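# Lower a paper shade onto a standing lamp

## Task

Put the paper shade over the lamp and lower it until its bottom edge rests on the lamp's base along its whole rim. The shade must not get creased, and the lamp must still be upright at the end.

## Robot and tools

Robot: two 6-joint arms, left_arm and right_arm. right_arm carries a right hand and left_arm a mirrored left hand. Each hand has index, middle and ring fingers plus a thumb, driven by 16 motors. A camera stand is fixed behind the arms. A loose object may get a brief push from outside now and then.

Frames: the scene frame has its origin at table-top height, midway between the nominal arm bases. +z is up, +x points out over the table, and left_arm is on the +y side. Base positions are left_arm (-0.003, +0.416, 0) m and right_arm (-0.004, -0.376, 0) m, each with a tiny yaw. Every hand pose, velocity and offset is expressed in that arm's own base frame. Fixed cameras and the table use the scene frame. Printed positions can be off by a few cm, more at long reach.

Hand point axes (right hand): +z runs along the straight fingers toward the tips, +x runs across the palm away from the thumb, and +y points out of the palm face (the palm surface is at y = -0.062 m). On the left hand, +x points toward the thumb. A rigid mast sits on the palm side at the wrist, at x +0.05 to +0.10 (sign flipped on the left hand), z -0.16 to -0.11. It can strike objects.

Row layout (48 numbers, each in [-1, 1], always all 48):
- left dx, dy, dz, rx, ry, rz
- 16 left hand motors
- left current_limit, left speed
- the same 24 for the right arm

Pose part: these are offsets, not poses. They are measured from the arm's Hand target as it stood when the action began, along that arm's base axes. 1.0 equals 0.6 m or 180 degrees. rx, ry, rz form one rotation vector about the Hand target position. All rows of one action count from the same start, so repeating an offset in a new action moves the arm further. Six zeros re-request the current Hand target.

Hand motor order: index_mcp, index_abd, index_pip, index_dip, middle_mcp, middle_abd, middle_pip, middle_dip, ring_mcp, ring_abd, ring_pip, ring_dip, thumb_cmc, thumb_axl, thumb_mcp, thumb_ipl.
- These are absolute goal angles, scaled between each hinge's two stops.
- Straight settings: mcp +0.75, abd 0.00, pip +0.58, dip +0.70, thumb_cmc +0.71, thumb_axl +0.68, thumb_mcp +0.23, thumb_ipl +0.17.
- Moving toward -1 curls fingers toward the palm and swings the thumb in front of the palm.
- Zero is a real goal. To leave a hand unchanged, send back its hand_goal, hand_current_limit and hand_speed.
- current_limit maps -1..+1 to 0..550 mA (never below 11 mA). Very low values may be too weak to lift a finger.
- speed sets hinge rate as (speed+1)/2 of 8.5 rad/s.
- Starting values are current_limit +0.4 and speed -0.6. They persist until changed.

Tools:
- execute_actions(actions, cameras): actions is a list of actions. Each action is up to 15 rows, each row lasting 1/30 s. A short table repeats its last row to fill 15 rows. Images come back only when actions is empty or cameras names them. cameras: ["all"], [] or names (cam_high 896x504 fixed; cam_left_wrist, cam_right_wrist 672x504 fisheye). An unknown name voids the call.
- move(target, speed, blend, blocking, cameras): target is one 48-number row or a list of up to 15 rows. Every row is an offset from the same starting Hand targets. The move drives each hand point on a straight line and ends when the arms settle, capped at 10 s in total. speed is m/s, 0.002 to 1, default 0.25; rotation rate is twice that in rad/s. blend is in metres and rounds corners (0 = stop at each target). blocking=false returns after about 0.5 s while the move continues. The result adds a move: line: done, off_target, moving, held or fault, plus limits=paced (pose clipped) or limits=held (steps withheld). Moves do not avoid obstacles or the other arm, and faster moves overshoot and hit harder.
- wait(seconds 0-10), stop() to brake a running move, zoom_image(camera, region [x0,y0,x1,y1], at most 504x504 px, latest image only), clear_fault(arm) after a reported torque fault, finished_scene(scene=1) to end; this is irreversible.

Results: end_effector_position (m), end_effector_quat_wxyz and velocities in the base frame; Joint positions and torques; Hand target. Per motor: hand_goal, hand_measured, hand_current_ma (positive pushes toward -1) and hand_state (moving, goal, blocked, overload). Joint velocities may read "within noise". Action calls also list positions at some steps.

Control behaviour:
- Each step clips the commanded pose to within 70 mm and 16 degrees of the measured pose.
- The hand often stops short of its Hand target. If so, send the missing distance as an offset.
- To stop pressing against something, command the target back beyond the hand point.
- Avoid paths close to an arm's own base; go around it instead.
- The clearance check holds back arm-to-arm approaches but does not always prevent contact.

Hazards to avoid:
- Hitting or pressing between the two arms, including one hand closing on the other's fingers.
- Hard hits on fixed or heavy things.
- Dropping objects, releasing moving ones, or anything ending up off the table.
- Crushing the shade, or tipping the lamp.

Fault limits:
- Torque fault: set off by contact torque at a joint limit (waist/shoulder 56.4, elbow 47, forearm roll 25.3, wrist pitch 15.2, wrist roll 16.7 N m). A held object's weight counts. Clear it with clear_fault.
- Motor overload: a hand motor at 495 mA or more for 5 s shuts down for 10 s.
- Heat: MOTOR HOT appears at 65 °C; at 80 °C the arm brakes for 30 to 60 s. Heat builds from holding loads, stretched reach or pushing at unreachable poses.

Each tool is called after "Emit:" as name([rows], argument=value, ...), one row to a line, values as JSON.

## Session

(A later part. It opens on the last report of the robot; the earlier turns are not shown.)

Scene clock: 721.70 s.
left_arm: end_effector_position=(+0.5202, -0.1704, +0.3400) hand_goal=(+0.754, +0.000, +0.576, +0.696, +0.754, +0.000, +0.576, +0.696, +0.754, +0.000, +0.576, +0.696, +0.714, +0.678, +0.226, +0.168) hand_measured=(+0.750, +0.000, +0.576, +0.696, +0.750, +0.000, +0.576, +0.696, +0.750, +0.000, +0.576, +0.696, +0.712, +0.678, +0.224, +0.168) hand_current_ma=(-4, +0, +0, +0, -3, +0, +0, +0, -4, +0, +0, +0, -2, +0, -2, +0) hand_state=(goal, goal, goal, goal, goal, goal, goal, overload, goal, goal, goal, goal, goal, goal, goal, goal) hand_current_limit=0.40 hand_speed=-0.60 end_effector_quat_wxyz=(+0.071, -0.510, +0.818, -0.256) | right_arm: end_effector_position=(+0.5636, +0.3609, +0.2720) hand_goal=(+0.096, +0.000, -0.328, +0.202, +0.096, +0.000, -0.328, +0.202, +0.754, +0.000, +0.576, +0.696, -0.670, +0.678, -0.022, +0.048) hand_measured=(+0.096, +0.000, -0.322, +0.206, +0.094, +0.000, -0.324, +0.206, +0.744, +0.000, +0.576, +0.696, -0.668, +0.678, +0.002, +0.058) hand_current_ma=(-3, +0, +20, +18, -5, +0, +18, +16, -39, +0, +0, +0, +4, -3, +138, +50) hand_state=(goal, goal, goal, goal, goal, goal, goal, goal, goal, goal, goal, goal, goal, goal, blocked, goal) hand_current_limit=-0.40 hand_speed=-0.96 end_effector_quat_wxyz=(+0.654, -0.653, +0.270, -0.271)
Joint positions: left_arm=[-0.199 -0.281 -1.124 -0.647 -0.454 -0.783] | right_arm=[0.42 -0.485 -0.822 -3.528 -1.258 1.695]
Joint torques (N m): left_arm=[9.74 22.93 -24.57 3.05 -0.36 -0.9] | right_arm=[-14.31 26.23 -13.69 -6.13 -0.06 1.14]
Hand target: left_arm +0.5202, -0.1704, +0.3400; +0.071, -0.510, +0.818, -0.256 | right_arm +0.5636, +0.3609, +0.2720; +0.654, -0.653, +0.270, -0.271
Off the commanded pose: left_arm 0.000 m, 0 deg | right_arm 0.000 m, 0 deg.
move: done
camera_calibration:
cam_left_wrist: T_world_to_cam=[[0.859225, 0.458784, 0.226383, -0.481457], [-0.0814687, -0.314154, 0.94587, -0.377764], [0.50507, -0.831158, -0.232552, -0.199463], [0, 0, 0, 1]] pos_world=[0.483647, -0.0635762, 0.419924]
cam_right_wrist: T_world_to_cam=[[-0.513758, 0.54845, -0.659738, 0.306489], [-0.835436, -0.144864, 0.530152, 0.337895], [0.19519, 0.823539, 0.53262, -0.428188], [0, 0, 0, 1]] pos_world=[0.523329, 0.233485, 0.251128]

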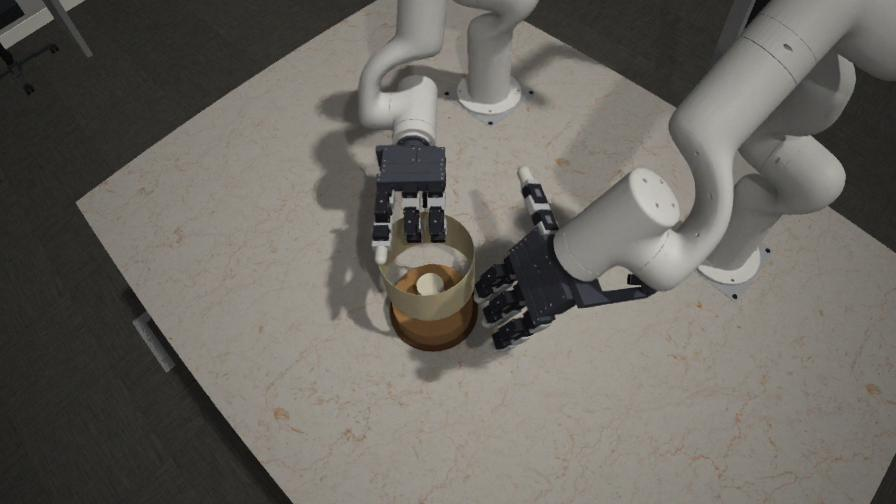

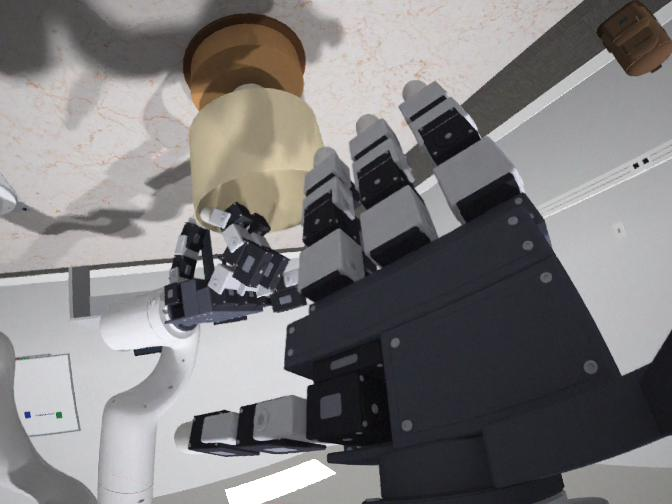

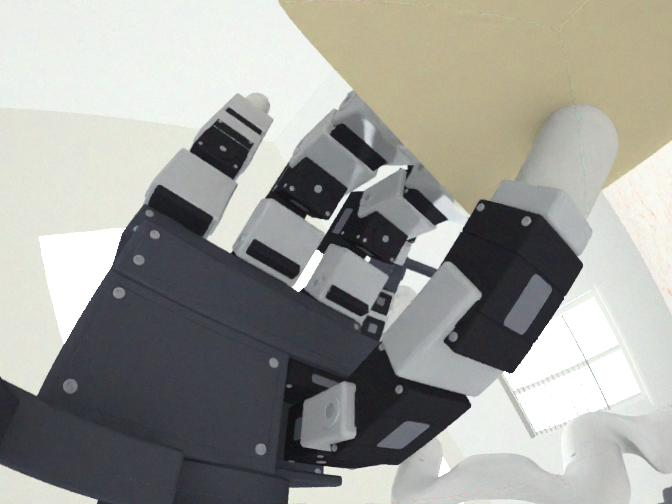

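Emit:
move(target=[0, 0, 0, 0, 0, 0, 0.754, 0, 0.576, 0.696, 0.754, 0, 0.576, 0.696, 0.754, 0, 0.576, 0.696, 0.714, 0.678, 0.226, 0.168, 0.4, -0.6, 0, 0, -0.12, 0, 0, 0, 0.0959, 0, -0.3285, 0.2029, 0.0959, 0, -0.3285, 0.2029, 0.754, 0, 0.576, 0.696, -0.671, 0.678, -0.0225, 0.0486, -0.4, -0.96], cameras=["all"], speed=0.04)

Emit:
zoom_image(camera="cam_left_wrist", region=[170, 0, 330, 200])

Emit:
zoom_image(camera="cam_high", region=[360, 200, 510, 370])

Scene clock: 747.20 s.
left_arm: end_effector_position=(+0.5202, -0.1704, +0.3400) hand_goal=(+0.754, +0.000, +0.576, +0.696, +0.754, +0.000, +0.576, +0.696, +0.754, +0.000, +0.576, +0.696, +0.714, +0.678, +0.226, +0.168) hand_measured=(+0.750, +0.000, +0.576, +0.696, +0.750, +0.000, +0.576, +0.696, +0.750, +0.000, +0.576, +0.696, +0.712, +0.678, +0.224, +0.168) hand_current_ma=(-4, +0, +0, +0, -3, +0, +0, +0, -4, +0, +0, +0, -2, +0, -2, +0) hand_state=(goal, goal, goal, goal, goal, goal, goal, overload, goal, goal, goal, goal, goal, goal, goal, goal) hand_current_limit=0.40 hand_speed=-0.60 end_effector_quat_wxyz=(+0.071, -0.510, +0.818, -0.256) | right_arm: end_effector_position=(+0.5636, +0.3609, +0.2000) hand_goal=(+0.096, +0.000, -0.328, +0.202, +0.096, +0.000, -0.328, +0.202, +0.754, +0.000, +0.576, +0.696, -0.670, +0.678, -0.022, +0.048) hand_measured=(+0.096, +0.000, -0.322, +0.206, +0.094, +0.000, -0.324, +0.206, +0.744, +0.000, +0.576, +0.696, -0.668, +0.678, +0.002, +0.058) hand_current_ma=(-3, +0, +20, +18, -5, +0, +18, +16, -39, +0, +0, +0, +4, -3, +138, +50) hand_state=(goal, goal, goal, goal, goal, goal, goal, goal, goal, goal, goal, goal, goal, goal, blocked, goal) hand_current_limit=-0.40 hand_speed=-0.96 end_effector_quat_wxyz=(+0.654, -0.653, +0.270, -0.271)
Joint positions: left_arm=[-0.199 -0.281 -1.124 -0.647 -0.454 -0.783] | right_arm=[0.42 -0.65 -0.842 -3.514 -1.393 1.639]
Joint torques (N m): left_arm=[9.86 22.83 -24.68 3.07 0.07 -0.92] | right_arm=[-12.97 28.67 -12.98 6.33 -3.26 -1.17]
Hand target: left_arm +0.5202, -0.1704, +0.3400; +0.071, -0.510, +0.818, -0.256 | right_arm +0.5636, +0.3609, +0.2000; +0.654, -0.653, +0.270, -0.271
Off the commanded pose: left_arm 0.000 m, 0 deg | right_arm 0.000 m, 0 deg.
move: done
camera_calibration:
cam_left_wrist: T_world_to_cam=[[0.859225, 0.458784, 0.226383, -0.481457], [-0.0814687, -0.314154, 0.94587, -0.377764], [0.50507, -0.831158, -0.232552, -0.199463], [0, 0, 0, 1]] pos_world=[0.483647, -0.0635762, 0.419924]
cam_right_wrist: T_world_to_cam=[[-0.513746, 0.548504, -0.659703, 0.259028], [-0.835446, -0.144907, 0.530124, 0.376033], [0.19518, 0.823496, 0.532691, -0.38989], [0, 0, 0, 1]] pos_world=[0.523329, 0.233485, 0.179228]

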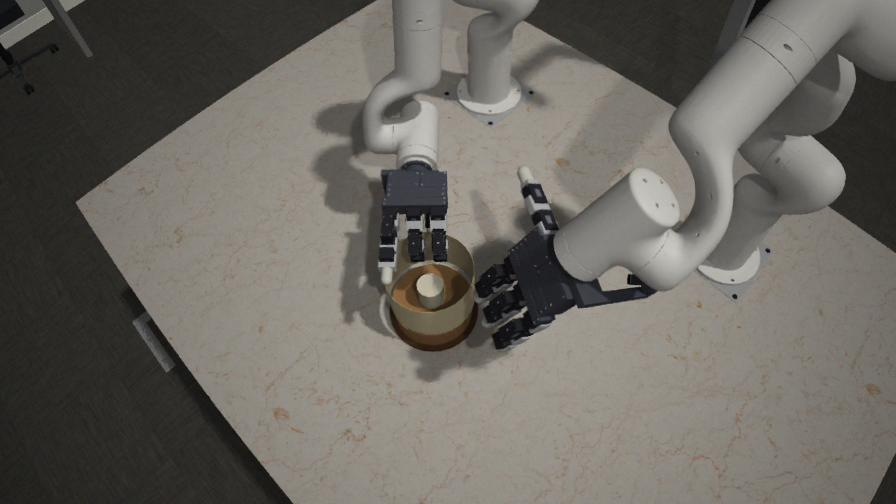

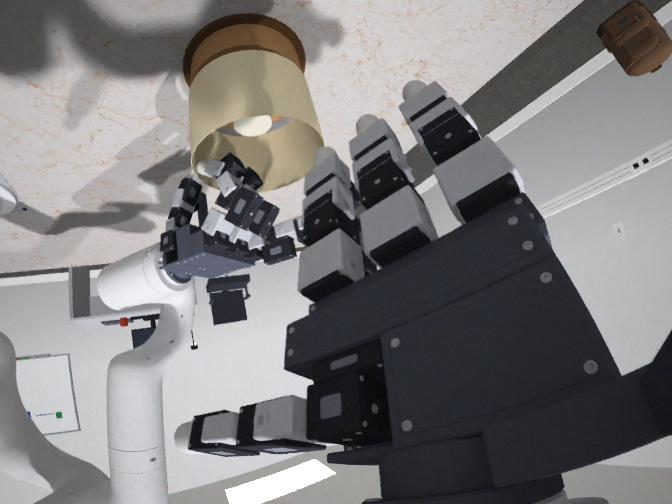

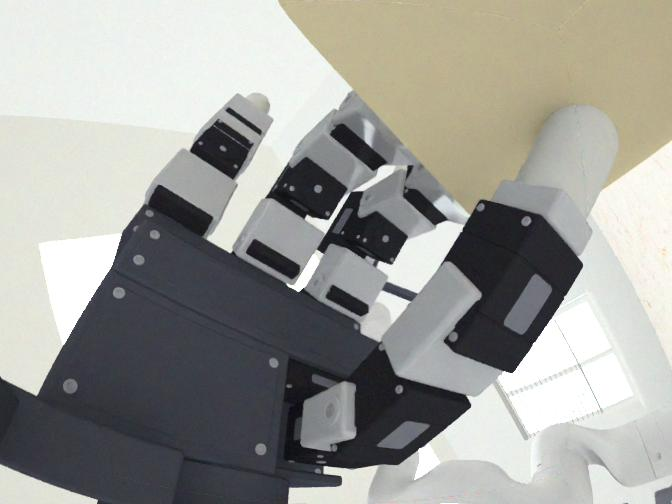

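Scaled by 2.520 from the camera's 672x504 image, which has a finer 960x720 frame.

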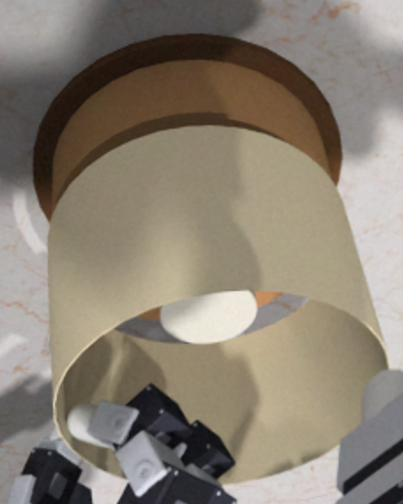

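Scaled by 2.965.

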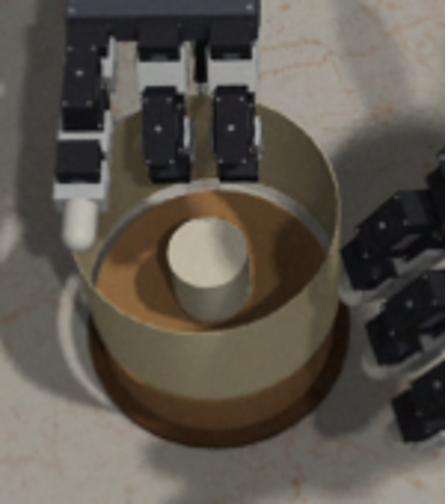

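Emit:
zoom_image(camera="cam_left_wrist", region=[180, 40, 240, 120])

Emit:
zoom_image(camera="cam_left_wrist", region=[260, 40, 320, 120])

Scaled by 6.300 from the camera's 672x504 image, which has a finer 960x720 frame.

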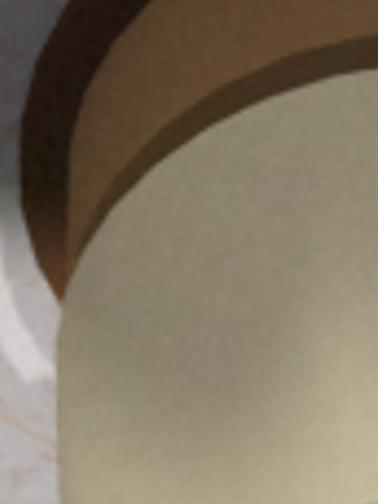

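Scaled by 6.300 from the camera's 672x504 image, which has a finer 960x720 frame.

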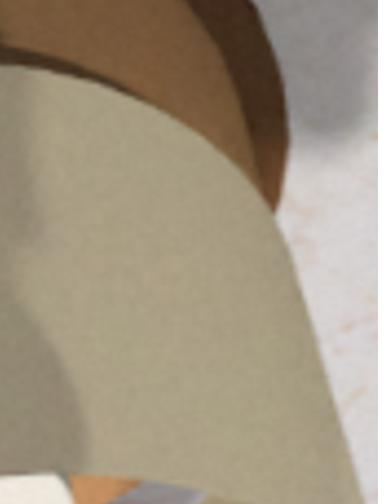

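Emit:
zoom_image(camera="cam_high", region=[380, 270, 440, 360])

Emit:
zoom_image(camera="cam_high", region=[430, 250, 490, 340])

Scaled by 5.600.

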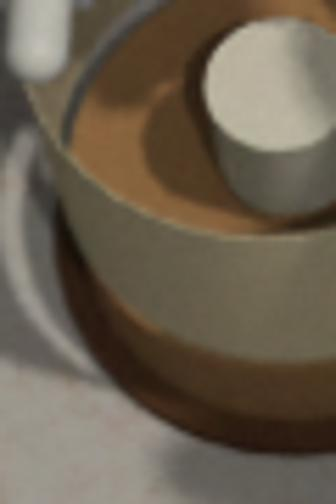

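Scaled by 5.600.

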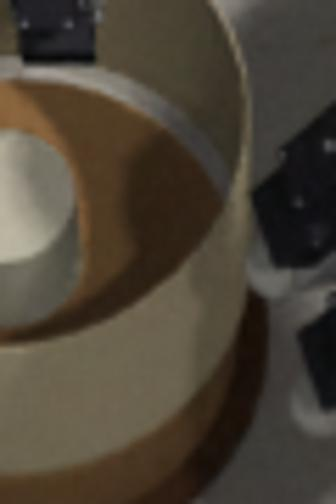

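Emit:
move(target=[0, 0, 0, 0, 0, 0, 0.754, 0, 0.576, 0.696, 0.754, 0, 0.576, 0.696, 0.754, 0, 0.576, 0.696, 0.714, 0.678, 0.226, 0.168, 0.4, -0.6, 0.0024, -0.0024, -0.0133, 0, 0, 0, 0.0959, 0, -0.3285, 0.2029, 0.0959, 0, -0.3285, 0.2029, 0.754, 0, 0.576, 0.696, -0.671, 0.678, -0.0225, 0.0486, -0.4, -0.96], cameras=["all"], speed=0.03)

Emit:
zoom_image(camera="cam_high", region=[380, 240, 480, 350])

Emit:
zoom_image(camera="cam_left_wrist", region=[180, 0, 320, 120])

Emit:
zoom_image(camera="cam_left_wrist", region=[180, 80, 320, 220])

Scene clock: 864.90 s.
left_arm: end_effector_position=(+0.5202, -0.1704, +0.3400) hand_goal=(+0.754, +0.000, +0.576, +0.696, +0.754, +0.000, +0.576, +0.696, +0.754, +0.000, +0.576, +0.696, +0.714, +0.678, +0.226, +0.168) hand_measured=(+0.750, +0.000, +0.576, +0.696, +0.750, +0.000, +0.576, +0.696, +0.750, +0.000, +0.576, +0.696, +0.712, +0.678, +0.224, +0.168) hand_current_ma=(-4, +0, +0, +0, -3, +0, +0, +0, -4, +0, +0, +0, -2, +0, -2, +0) hand_state=(goal, goal, goal, goal, goal, goal, goal, overload, goal, goal, goal, goal, goal, goal, goal, goal) hand_current_limit=0.40 hand_speed=-0.60 end_effector_quat_wxyz=(+0.071, -0.510, +0.818, -0.256) | right_arm: end_effector_position=(+0.5651, +0.3595, +0.1920) hand_goal=(+0.096, +0.000, -0.328, +0.202, +0.096, +0.000, -0.328, +0.202, +0.754, +0.000, +0.576, +0.696, -0.670, +0.678, -0.022, +0.048) hand_measured=(+0.096, +0.000, -0.322, +0.206, +0.094, +0.000, -0.324, +0.206, +0.744, +0.000, +0.576, +0.696, -0.668, +0.678, +0.002, +0.058) hand_current_ma=(-3, +0, +20, +18, -5, +0, +18, +16, -39, +0, +0, +0, +4, -3, +138, +50) hand_state=(goal, goal, goal, goal, goal, goal, goal, goal, goal, goal, goal, goal, goal, goal, blocked, goal) hand_current_limit=-0.40 hand_speed=-0.96 end_effector_quat_wxyz=(+0.654, -0.653, +0.270, -0.271)
Joint positions: left_arm=[-0.199 -0.281 -1.124 -0.647 -0.454 -0.783] | right_arm=[0.416 -0.67 -0.848 -3.518 -1.407 1.634]
Joint torques (N m): left_arm=[9.51 22.94 -24.93 2.82 0.15 -0.86] | right_arm=[-13.88 28.82 -12.24 -6.36 -3.16 -1.04]
Hand target: left_arm +0.5202, -0.1704, +0.3400; +0.071, -0.510, +0.818, -0.256 | right_arm +0.5651, +0.3595, +0.1920; +0.654, -0.653, +0.270, -0.271
Off the commanded pose: left_arm 0.000 m, 0 deg | right_arm 0.000 m, 0 deg.
move: done
camera_calibration:
cam_left_wrist: T_world_to_cam=[[0.859214, 0.458803, 0.226388, -0.481453], [-0.0815163, -0.314076, 0.945892, -0.377745], [0.505081, -0.831178, -0.232458, -0.19951], [0, 0, 0, 1]] pos_world=[0.483647, -0.0635765, 0.419924]
cam_right_wrist: T_world_to_cam=[[-0.513746, 0.548504, -0.659703, 0.255289], [-0.835446, -0.144907, 0.530124, 0.381325], [0.19518, 0.823496, 0.532691, -0.384768], [0, 0, 0, 1]] pos_world=[0.524829, 0.232085, 0.171228]

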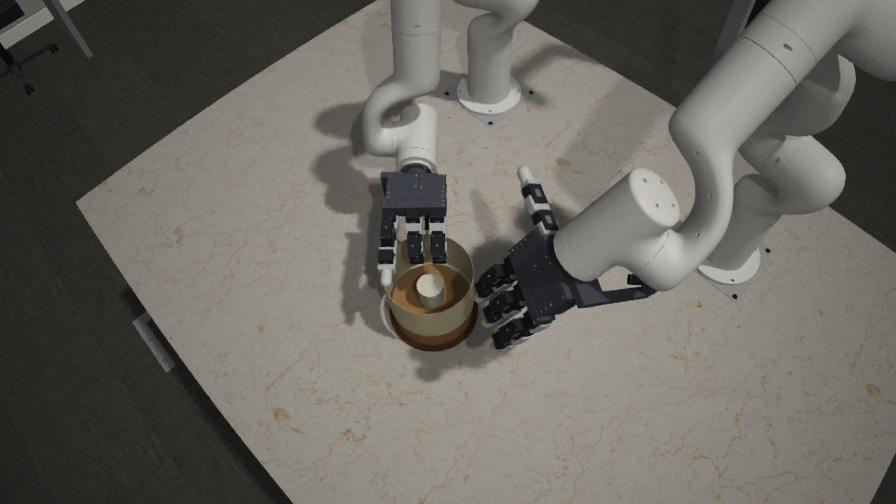

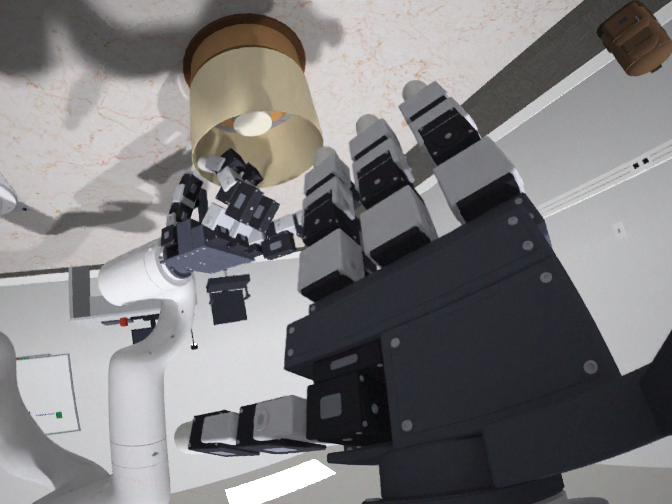

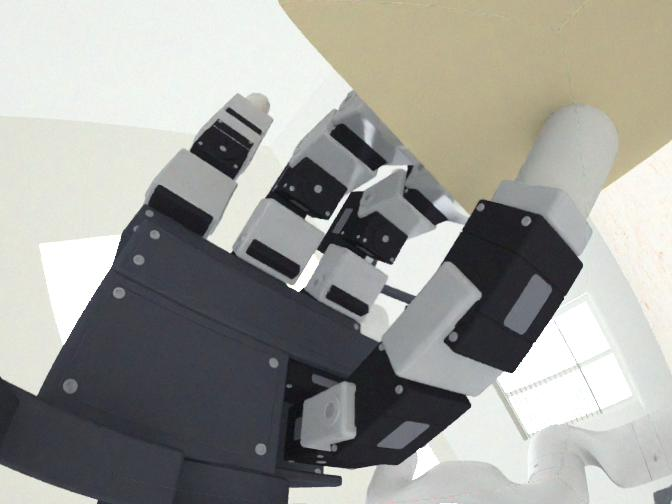

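Scaled by 4.582.

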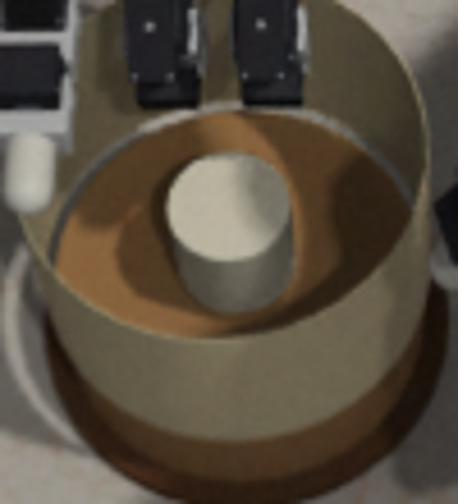

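Scaled by 3.600 from the camera's 672x504 image, which has a finer 960x720 frame.

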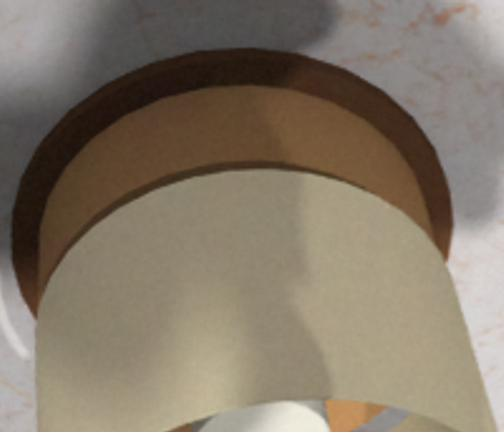

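Scaled by 3.600 from the camera's 672x504 image, which has a finer 960x720 frame.

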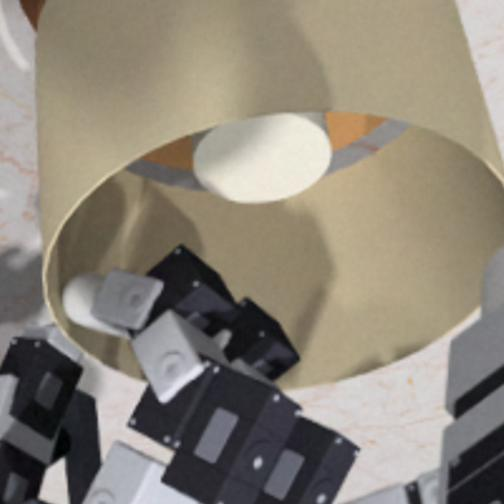

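Emit:
move(target=[0, 0, 0, 0, 0, 0, 0.754, 0, 0.576, 0.696, 0.754, 0, 0.576, 0.696, 0.754, 0, 0.576, 0.696, 0.714, 0.678, 0.226, 0.168, 0.4, -0.6, 0, 0, -0.0117, 0, 0, 0, 0.0959, 0, -0.3285, 0.2029, 0.0959, 0, -0.3285, 0.2029, 0.754, 0, 0.576, 0.696, -0.671, 0.678, -0.0225, 0.0486, -0.4, -0.96], cameras=["all"], speed=0.015)

Emit:
zoom_image(camera="cam_high", region=[380, 240, 480, 350])

Emit:
zoom_image(camera="cam_left_wrist", region=[180, 0, 320, 120])

Emit:
zoom_image(camera="cam_left_wrist", region=[180, 80, 320, 220])

Scene clock: 889.87 s.
left_arm: end_effector_position=(+0.5202, -0.1704, +0.3400) hand_goal=(+0.754, +0.000, +0.576, +0.696, +0.754, +0.000, +0.576, +0.696, +0.754, +0.000, +0.576, +0.696, +0.714, +0.678, +0.226, +0.168) hand_measured=(+0.750, +0.000, +0.576, +0.696, +0.750, +0.000, +0.576, +0.696, +0.750, +0.000, +0.576, +0.696, +0.712, +0.678, +0.224, +0.168) hand_current_ma=(-4, +0, +0, +0, -3, +0, +0, +0, -4, +0, +0, +0, -2, +0, -2, +0) hand_state=(goal, goal, goal, goal, goal, goal, goal, overload, goal, goal, goal, goal, goal, goal, goal, goal) hand_current_limit=0.40 hand_speed=-0.60 end_effector_quat_wxyz=(+0.071, -0.510, +0.818, -0.256) | right_arm: end_effector_position=(+0.5651, +0.3595, +0.1850) hand_goal=(+0.096, +0.000, -0.328, +0.202, +0.096, +0.000, -0.328, +0.202, +0.754, +0.000, +0.576, +0.696, -0.670, +0.678, -0.022, +0.048) hand_measured=(+0.096, +0.000, -0.322, +0.206, +0.094, +0.000, -0.324, +0.206, +0.744, +0.000, +0.576, +0.696, -0.668, +0.678, +0.002, +0.058) hand_current_ma=(-3, +0, +20, +18, -5, +0, +18, +16, -39, +0, +0, +0, +4, -3, +138, +50) hand_state=(goal, goal, goal, goal, goal, goal, goal, goal, goal, goal, goal, goal, goal, goal, blocked, goal) hand_current_limit=-0.40 hand_speed=-0.96 end_effector_quat_wxyz=(+0.654, -0.653, +0.270, -0.271)
Joint positions: left_arm=[-0.199 -0.281 -1.124 -0.647 -0.454 -0.783] | right_arm=[0.416 -0.687 -0.852 -3.517 -1.419 1.63]
Joint torques (N m): left_arm=[9.38 22.97 -24.58 2.86 0.18 -0.73] | right_arm=[-13.78 29.48 -12.09 6.12 -3.4 -1.16]
Hand target: left_arm +0.5202, -0.1704, +0.3400; +0.071, -0.510, +0.818, -0.256 | right_arm +0.5651, +0.3595, +0.1850; +0.654, -0.653, +0.270, -0.271
Off the commanded pose: left_arm 0.000 m, 0 deg | right_arm 0.000 m, 0 deg.
move: done
camera_calibration:
cam_left_wrist: T_world_to_cam=[[0.859214, 0.458803, 0.226388, -0.481453], [-0.0815163, -0.314076, 0.945892, -0.377745], [0.505081, -0.831178, -0.232458, -0.19951], [0, 0, 0, 1]] pos_world=[0.483647, -0.0635765, 0.419924]
cam_right_wrist: T_world_to_cam=[[-0.513746, 0.548504, -0.659703, 0.250605], [-0.835446, -0.144907, 0.530124, 0.385089], [0.19518, 0.823496, 0.532691, -0.380986], [0, 0, 0, 1]] pos_world=[0.524829, 0.232085, 0.164128]

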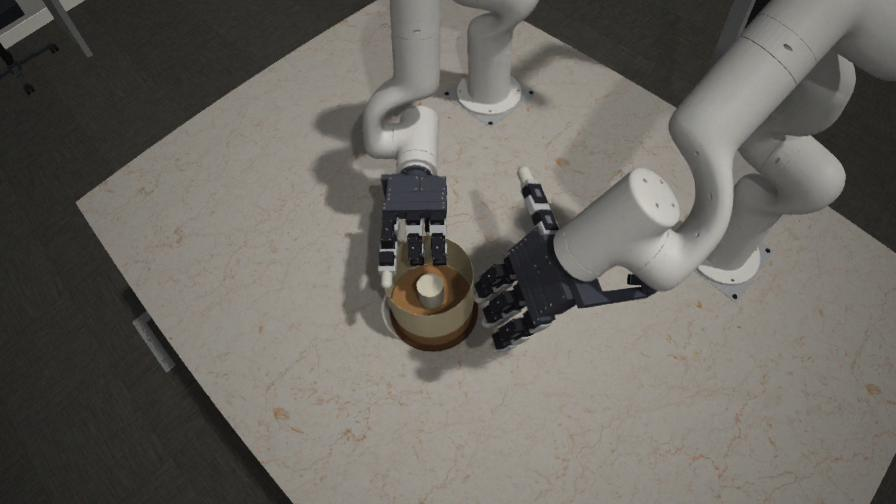

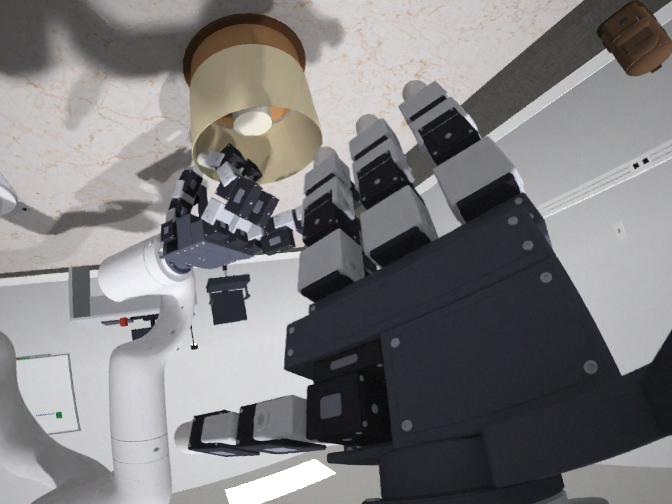

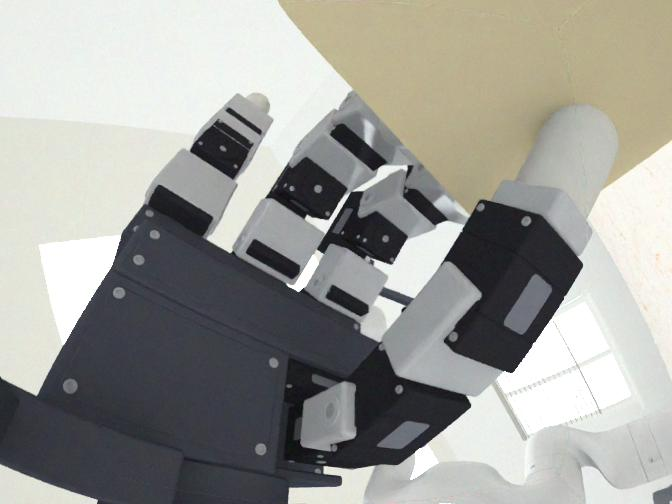

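Scaled by 4.582.

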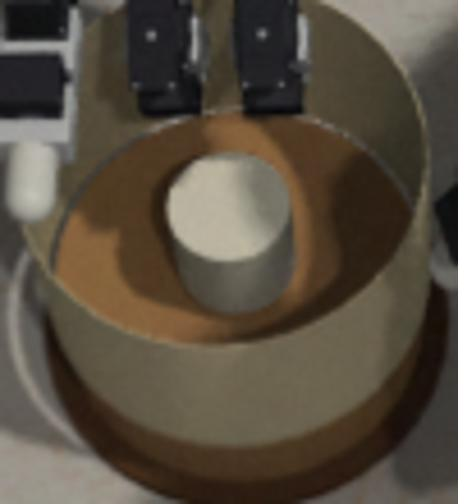

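Scaled by 3.600 from the camera's 672x504 image, which has a finer 960x720 frame.

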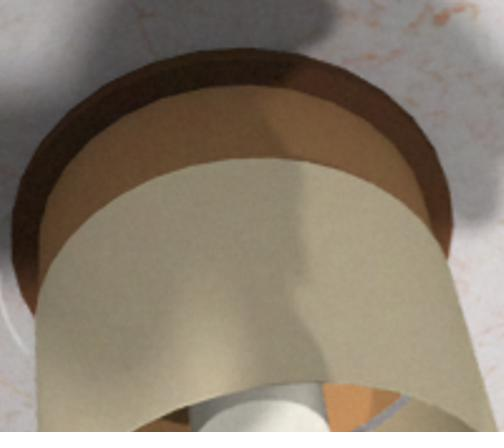

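Scaled by 3.600 from the camera's 672x504 image, which has a finer 960x720 frame.

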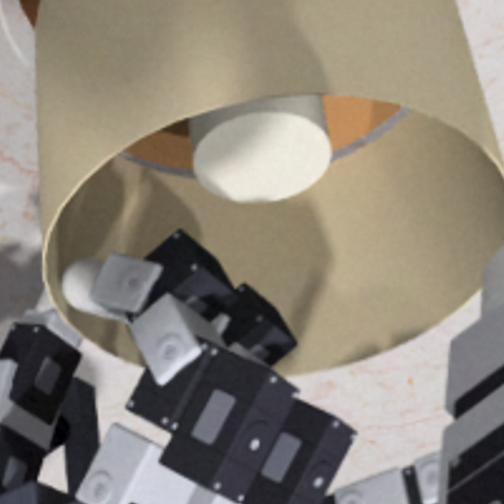

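Emit:
move(target=[0, 0, 0, 0, 0, 0, 0.754, 0, 0.576, 0.696, 0.754, 0, 0.576, 0.696, 0.754, 0, 0.576, 0.696, 0.714, 0.678, 0.226, 0.168, 0.4, -0.6, 0, 0, -0.01, 0, 0, 0, 0.0959, 0, -0.3285, 0.2029, 0.0959, 0, -0.3285, 0.2029, 0.754, 0, 0.576, 0.696, -0.671, 0.678, -0.0225, 0.0486, -0.4, -0.96], cameras=["all"], speed=0.015)

Emit:
zoom_image(camera="cam_high", region=[380, 240, 480, 350])

Emit:
zoom_image(camera="cam_left_wrist", region=[180, 0, 320, 120])

Emit:
zoom_image(camera="cam_left_wrist", region=[180, 80, 320, 220])

Scene clock: 902.73 s.
left_arm: end_effector_position=(+0.5202, -0.1704, +0.3400) hand_goal=(+0.754, +0.000, +0.576, +0.696, +0.754, +0.000, +0.576, +0.696, +0.754, +0.000, +0.576, +0.696, +0.714, +0.678, +0.226, +0.168) hand_measured=(+0.750, +0.000, +0.576, +0.696, +0.750, +0.000, +0.576, +0.696, +0.750, +0.000, +0.576, +0.696, +0.712, +0.678, +0.224, +0.168) hand_current_ma=(-4, +0, +0, +0, -3, +0, +0, +0, -4, +0, +0, +0, -2, +0, -2, +0) hand_state=(goal, goal, goal, goal, goal, goal, goal, overload, goal, goal, goal, goal, goal, goal, goal, goal) hand_current_limit=0.40 hand_speed=-0.60 end_effector_quat_wxyz=(+0.071, -0.510, +0.818, -0.256) | right_arm: end_effector_position=(+0.5651, +0.3595, +0.1790) hand_goal=(+0.096, +0.000, -0.328, +0.202, +0.096, +0.000, -0.328, +0.202, +0.754, +0.000, +0.576, +0.696, -0.670, +0.678, -0.022, +0.048) hand_measured=(+0.096, +0.000, -0.322, +0.206, +0.094, +0.000, -0.324, +0.206, +0.744, +0.000, +0.576, +0.696, -0.668, +0.678, +0.000, +0.056) hand_current_ma=(-3, +0, +20, +12, -5, +0, +18, +13, -39, +0, +0, +0, +4, -3, +123, +44) hand_state=(goal, goal, goal, goal, goal, goal, goal, goal, goal, goal, goal, goal, goal, goal, blocked, goal) hand_current_limit=-0.40 hand_speed=-0.96 end_effector_quat_wxyz=(+0.654, -0.653, +0.270, -0.271)
Joint positions: left_arm=[-0.199 -0.281 -1.124 -0.647 -0.454 -0.783] | right_arm=[0.416 -0.702 -0.855 -3.516 -1.429 1.626]
Joint torques (N m): left_arm=[10.02 22.94 -24.77 2.88 0.19 -0.89] | right_arm=[-12.21 29.58 -12.19 5.72 -3.01 -1.18]
Hand target: left_arm +0.5202, -0.1704, +0.3400; +0.071, -0.510, +0.818, -0.256 | right_arm +0.5651, +0.3595, +0.1790; +0.654, -0.653, +0.270, -0.271
Off the commanded pose: left_arm 0.000 m, 0 deg | right_arm 0.000 m, 0 deg.
move: done
camera_calibration:
cam_left_wrist: T_world_to_cam=[[0.859214, 0.458803, 0.226388, -0.481453], [-0.0815163, -0.314076, 0.945892, -0.377745], [0.505081, -0.831178, -0.232458, -0.19951], [0, 0, 0, 1]] pos_world=[0.483647, -0.0635765, 0.419924]
cam_right_wrist: T_world_to_cam=[[-0.513746, 0.548504, -0.659703, 0.246713], [-0.835446, -0.144907, 0.530124, 0.388216], [0.19518, 0.823496, 0.532691, -0.377843], [0, 0, 0, 1]] pos_world=[0.524829, 0.232085, 0.158228]

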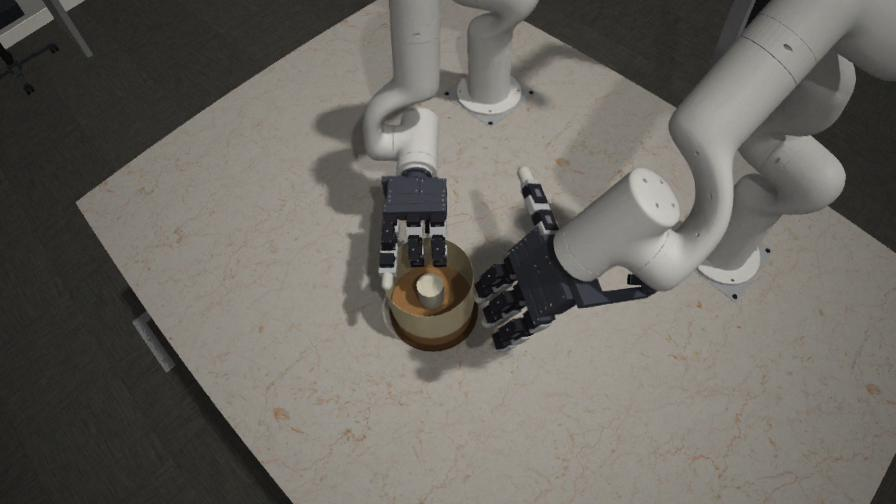

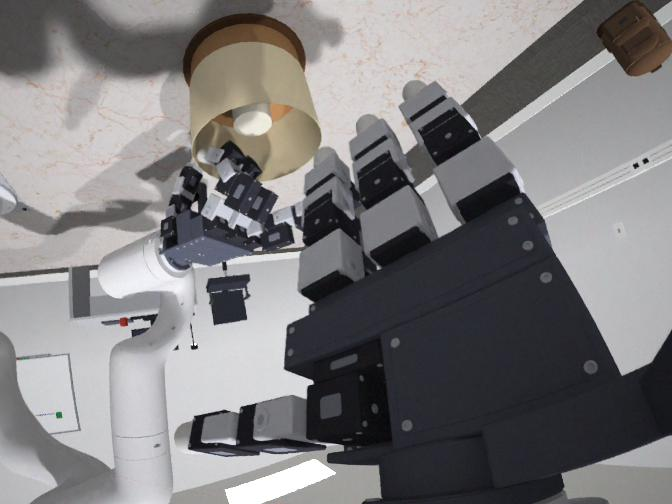

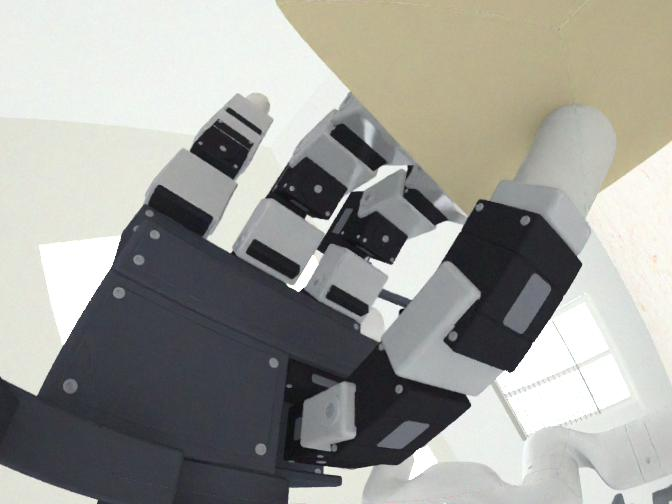

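Scaled by 4.582.

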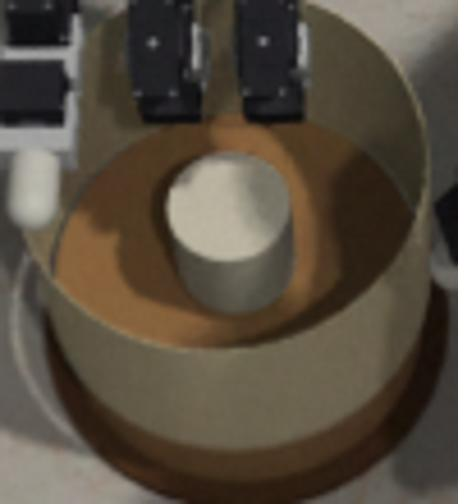

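Scaled by 3.600 from the camera's 672x504 image, which has a finer 960x720 frame.

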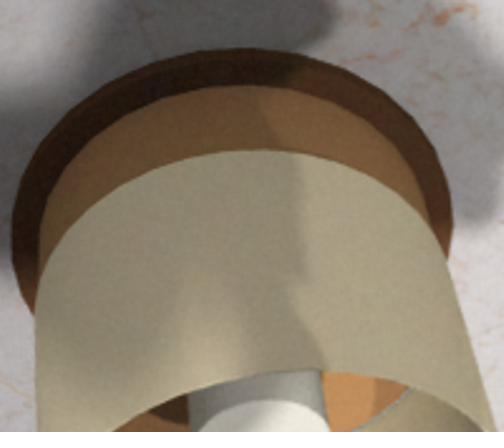

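Scaled by 3.600 from the camera's 672x504 image, which has a finer 960x720 frame.

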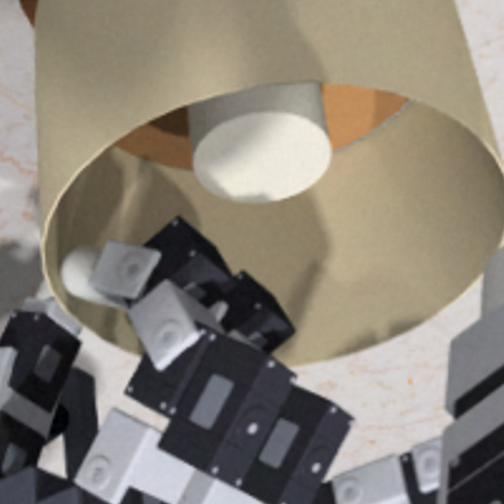

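Emit:
move(target=[0, 0, 0, 0, 0, 0, 0.754, 0, 0.576, 0.696, 0.754, 0, 0.576, 0.696, 0.754, 0, 0.576, 0.696, 0.714, 0.678, 0.226, 0.168, 0.4, -0.6, 0, 0, -0.0067, 0, 0, 0, 0.0959, 0, -0.3285, 0.2029, 0.0959, 0, -0.3285, 0.2029, 0.754, 0, 0.576, 0.696, -0.671, 0.678, -0.0225, 0.0486, -0.4, -0.96], cameras=["all"], speed=0.015)

Emit:
zoom_image(camera="cam_high", region=[380, 240, 480, 350])

Emit:
zoom_image(camera="cam_left_wrist", region=[180, 0, 320, 120])

Emit:
zoom_image(camera="cam_left_wrist", region=[180, 80, 320, 220])

Scene clock: 922.53 s.
left_arm: end_effector_position=(+0.5202, -0.1704, +0.3400) hand_goal=(+0.754, +0.000, +0.576, +0.696, +0.754, +0.000, +0.576, +0.696, +0.754, +0.000, +0.576, +0.696, +0.714, +0.678, +0.226, +0.168) hand_measured=(+0.750, +0.000, +0.576, +0.696, +0.750, +0.000, +0.576, +0.696, +0.750, +0.000, +0.576, +0.696, +0.712, +0.678, +0.224, +0.168) hand_current_ma=(-4, +0, +0, +0, -3, +0, +0, +0, -4, +0, +0, +0, -2, +0, -2, +0) hand_state=(goal, goal, goal, goal, goal, goal, goal, overload, goal, goal, goal, goal, goal, goal, goal, goal) hand_current_limit=0.40 hand_speed=-0.60 end_effector_quat_wxyz=(+0.071, -0.510, +0.818, -0.256) | right_arm: end_effector_position=(+0.5651, +0.3595, +0.1750) hand_goal=(+0.096, +0.000, -0.328, +0.202, +0.096, +0.000, -0.328, +0.202, +0.754, +0.000, +0.576, +0.696, -0.670, +0.678, -0.022, +0.048) hand_measured=(+0.096, +0.000, -0.322, +0.204, +0.094, +0.000, -0.324, +0.206, +0.744, +0.000, +0.576, +0.696, -0.668, +0.678, +0.000, +0.056) hand_current_ma=(-3, +0, +20, +11, -5, +0, +18, +12, -39, +0, +0, +0, +4, -3, +122, +44) hand_state=(goal, goal, goal, goal, goal, goal, goal, goal, goal, goal, goal, goal, goal, goal, blocked, goal) hand_current_limit=-0.40 hand_speed=-0.96 end_effector_quat_wxyz=(+0.654, -0.653, +0.270, -0.271)
Joint positions: left_arm=[-0.199 -0.281 -1.124 -0.647 -0.454 -0.783] | right_arm=[0.416 -0.712 -0.858 -3.516 -1.436 1.623]
Joint torques (N m): left_arm=[8.34 23.86 -24.38 2.41 0.26 -0.78] | right_arm=[-12.36 28.95 -11.51 5.85 -3.21 -1.25]
Hand target: left_arm +0.5202, -0.1704, +0.3400; +0.071, -0.510, +0.818, -0.256 | right_arm +0.5651, +0.3595, +0.1749; +0.654, -0.653, +0.270, -0.271
Off the commanded pose: left_arm 0.000 m, 0 deg | right_arm 0.000 m, 0 deg.
move: done
camera_calibration:
cam_left_wrist: T_world_to_cam=[[0.859214, 0.458803, 0.226388, -0.481453], [-0.0815163, -0.314076, 0.945892, -0.377745], [0.505081, -0.831178, -0.232458, -0.19951], [0, 0, 0, 1]] pos_world=[0.483647, -0.0635765, 0.419924]
cam_right_wrist: T_world_to_cam=[[-0.513758, 0.54845, -0.659738, 0.244033], [-0.835436, -0.144864, 0.530152, 0.39037], [0.19519, 0.823539, 0.53262, -0.375664], [0, 0, 0, 1]] pos_world=[0.524829, 0.232085, 0.154128]

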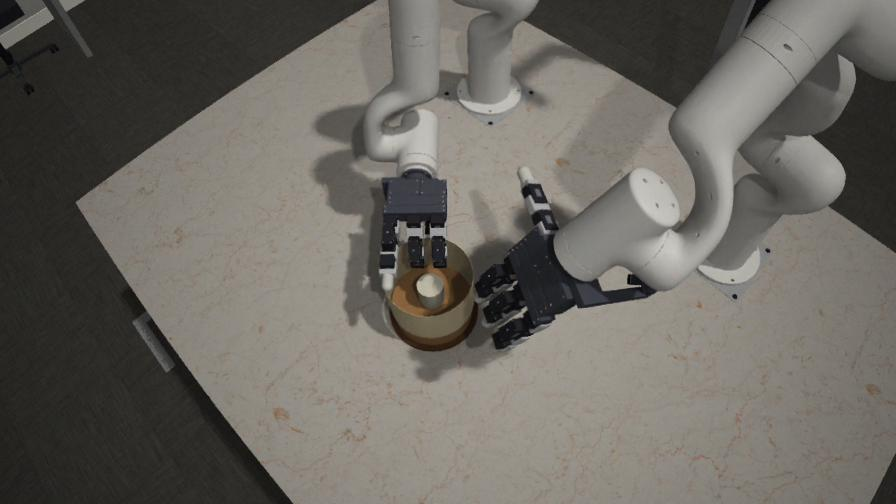

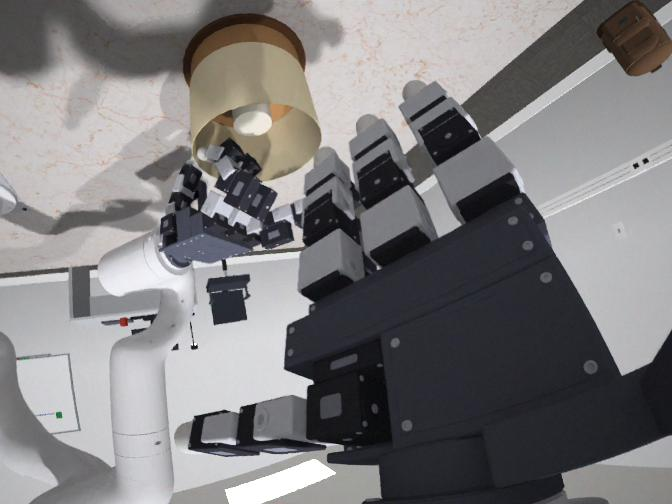

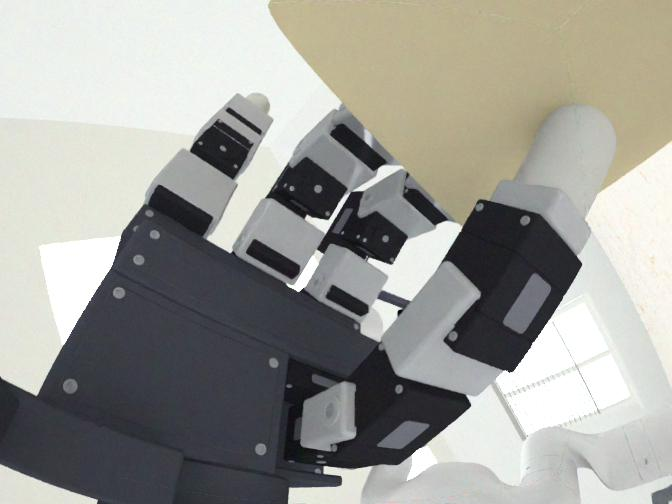

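Scaled by 4.582.

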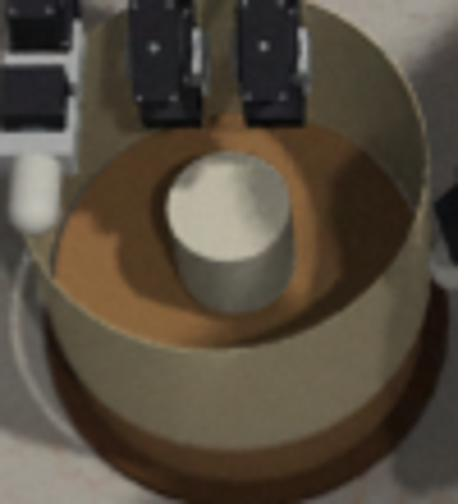

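Scaled by 3.600 from the camera's 672x504 image, which has a finer 960x720 frame.

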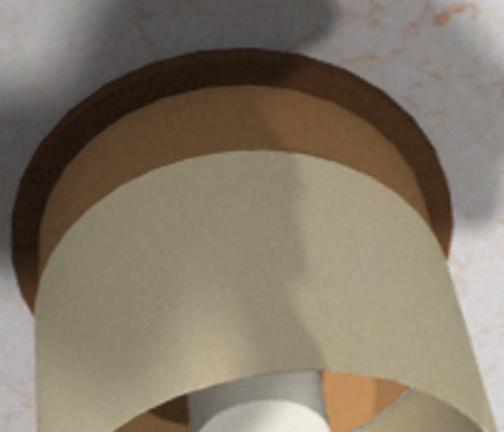

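Scaled by 3.600 from the camera's 672x504 image, which has a finer 960x720 frame.

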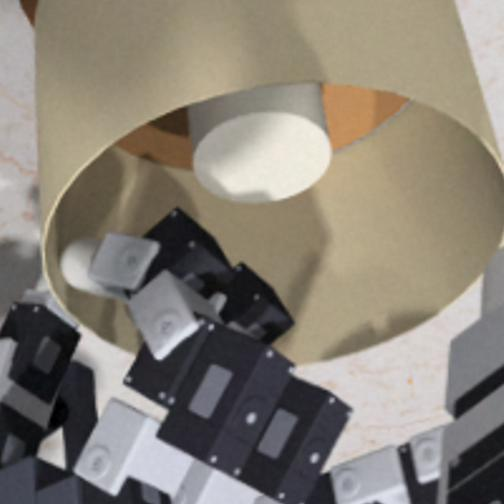

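Emit:
zoom_image(camera="cam_high", region=[385, 255, 435, 315])

Emit:
zoom_image(camera="cam_high", region=[430, 255, 480, 315])

Emit:
zoom_image(camera="cam_left_wrist", region=[200, 90, 310, 140])

Emit:
zoom_image(camera="cam_left_wrist", region=[180, 20, 240, 100])

Emit:
zoom_image(camera="cam_left_wrist", region=[260, 20, 320, 100])

Scaled by 8.400.

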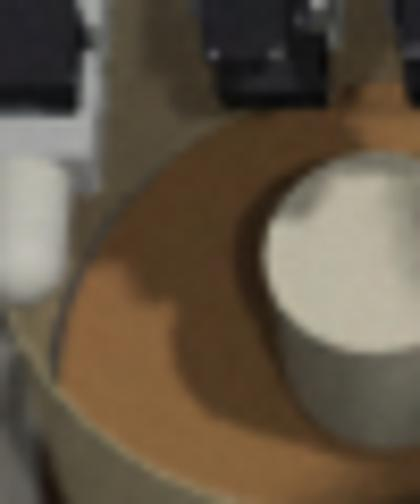

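Scaled by 8.400.

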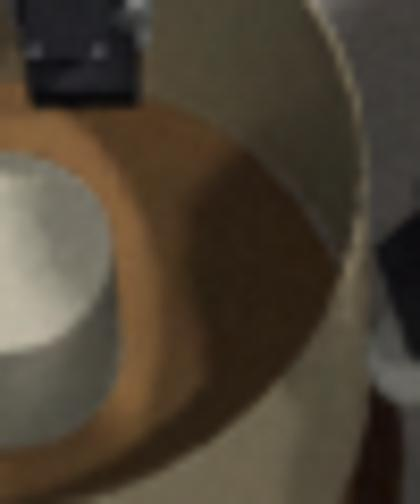

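Scaled by 4.582 from the camera's 672x504 image, which has a finer 960x720 frame.

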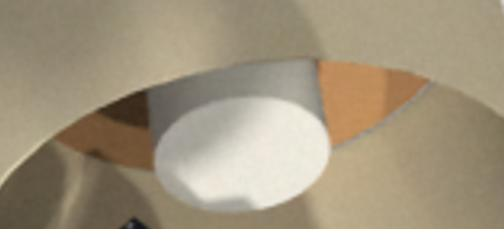

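Scaled by 6.300 from the camera's 672x504 image, which has a finer 960x720 frame.

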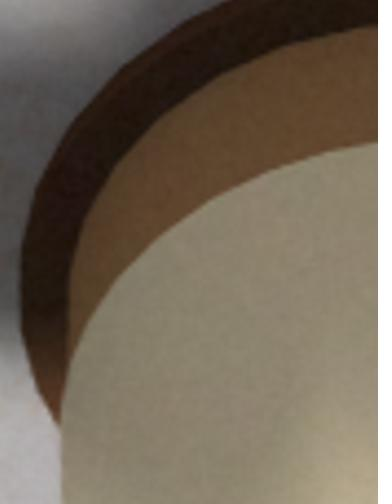

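Scaled by 6.300 from the camera's 672x504 image, which has a finer 960x720 frame.

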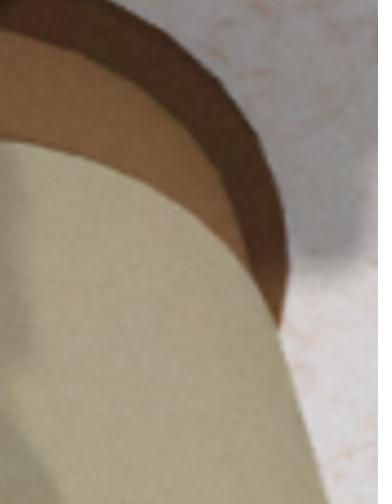

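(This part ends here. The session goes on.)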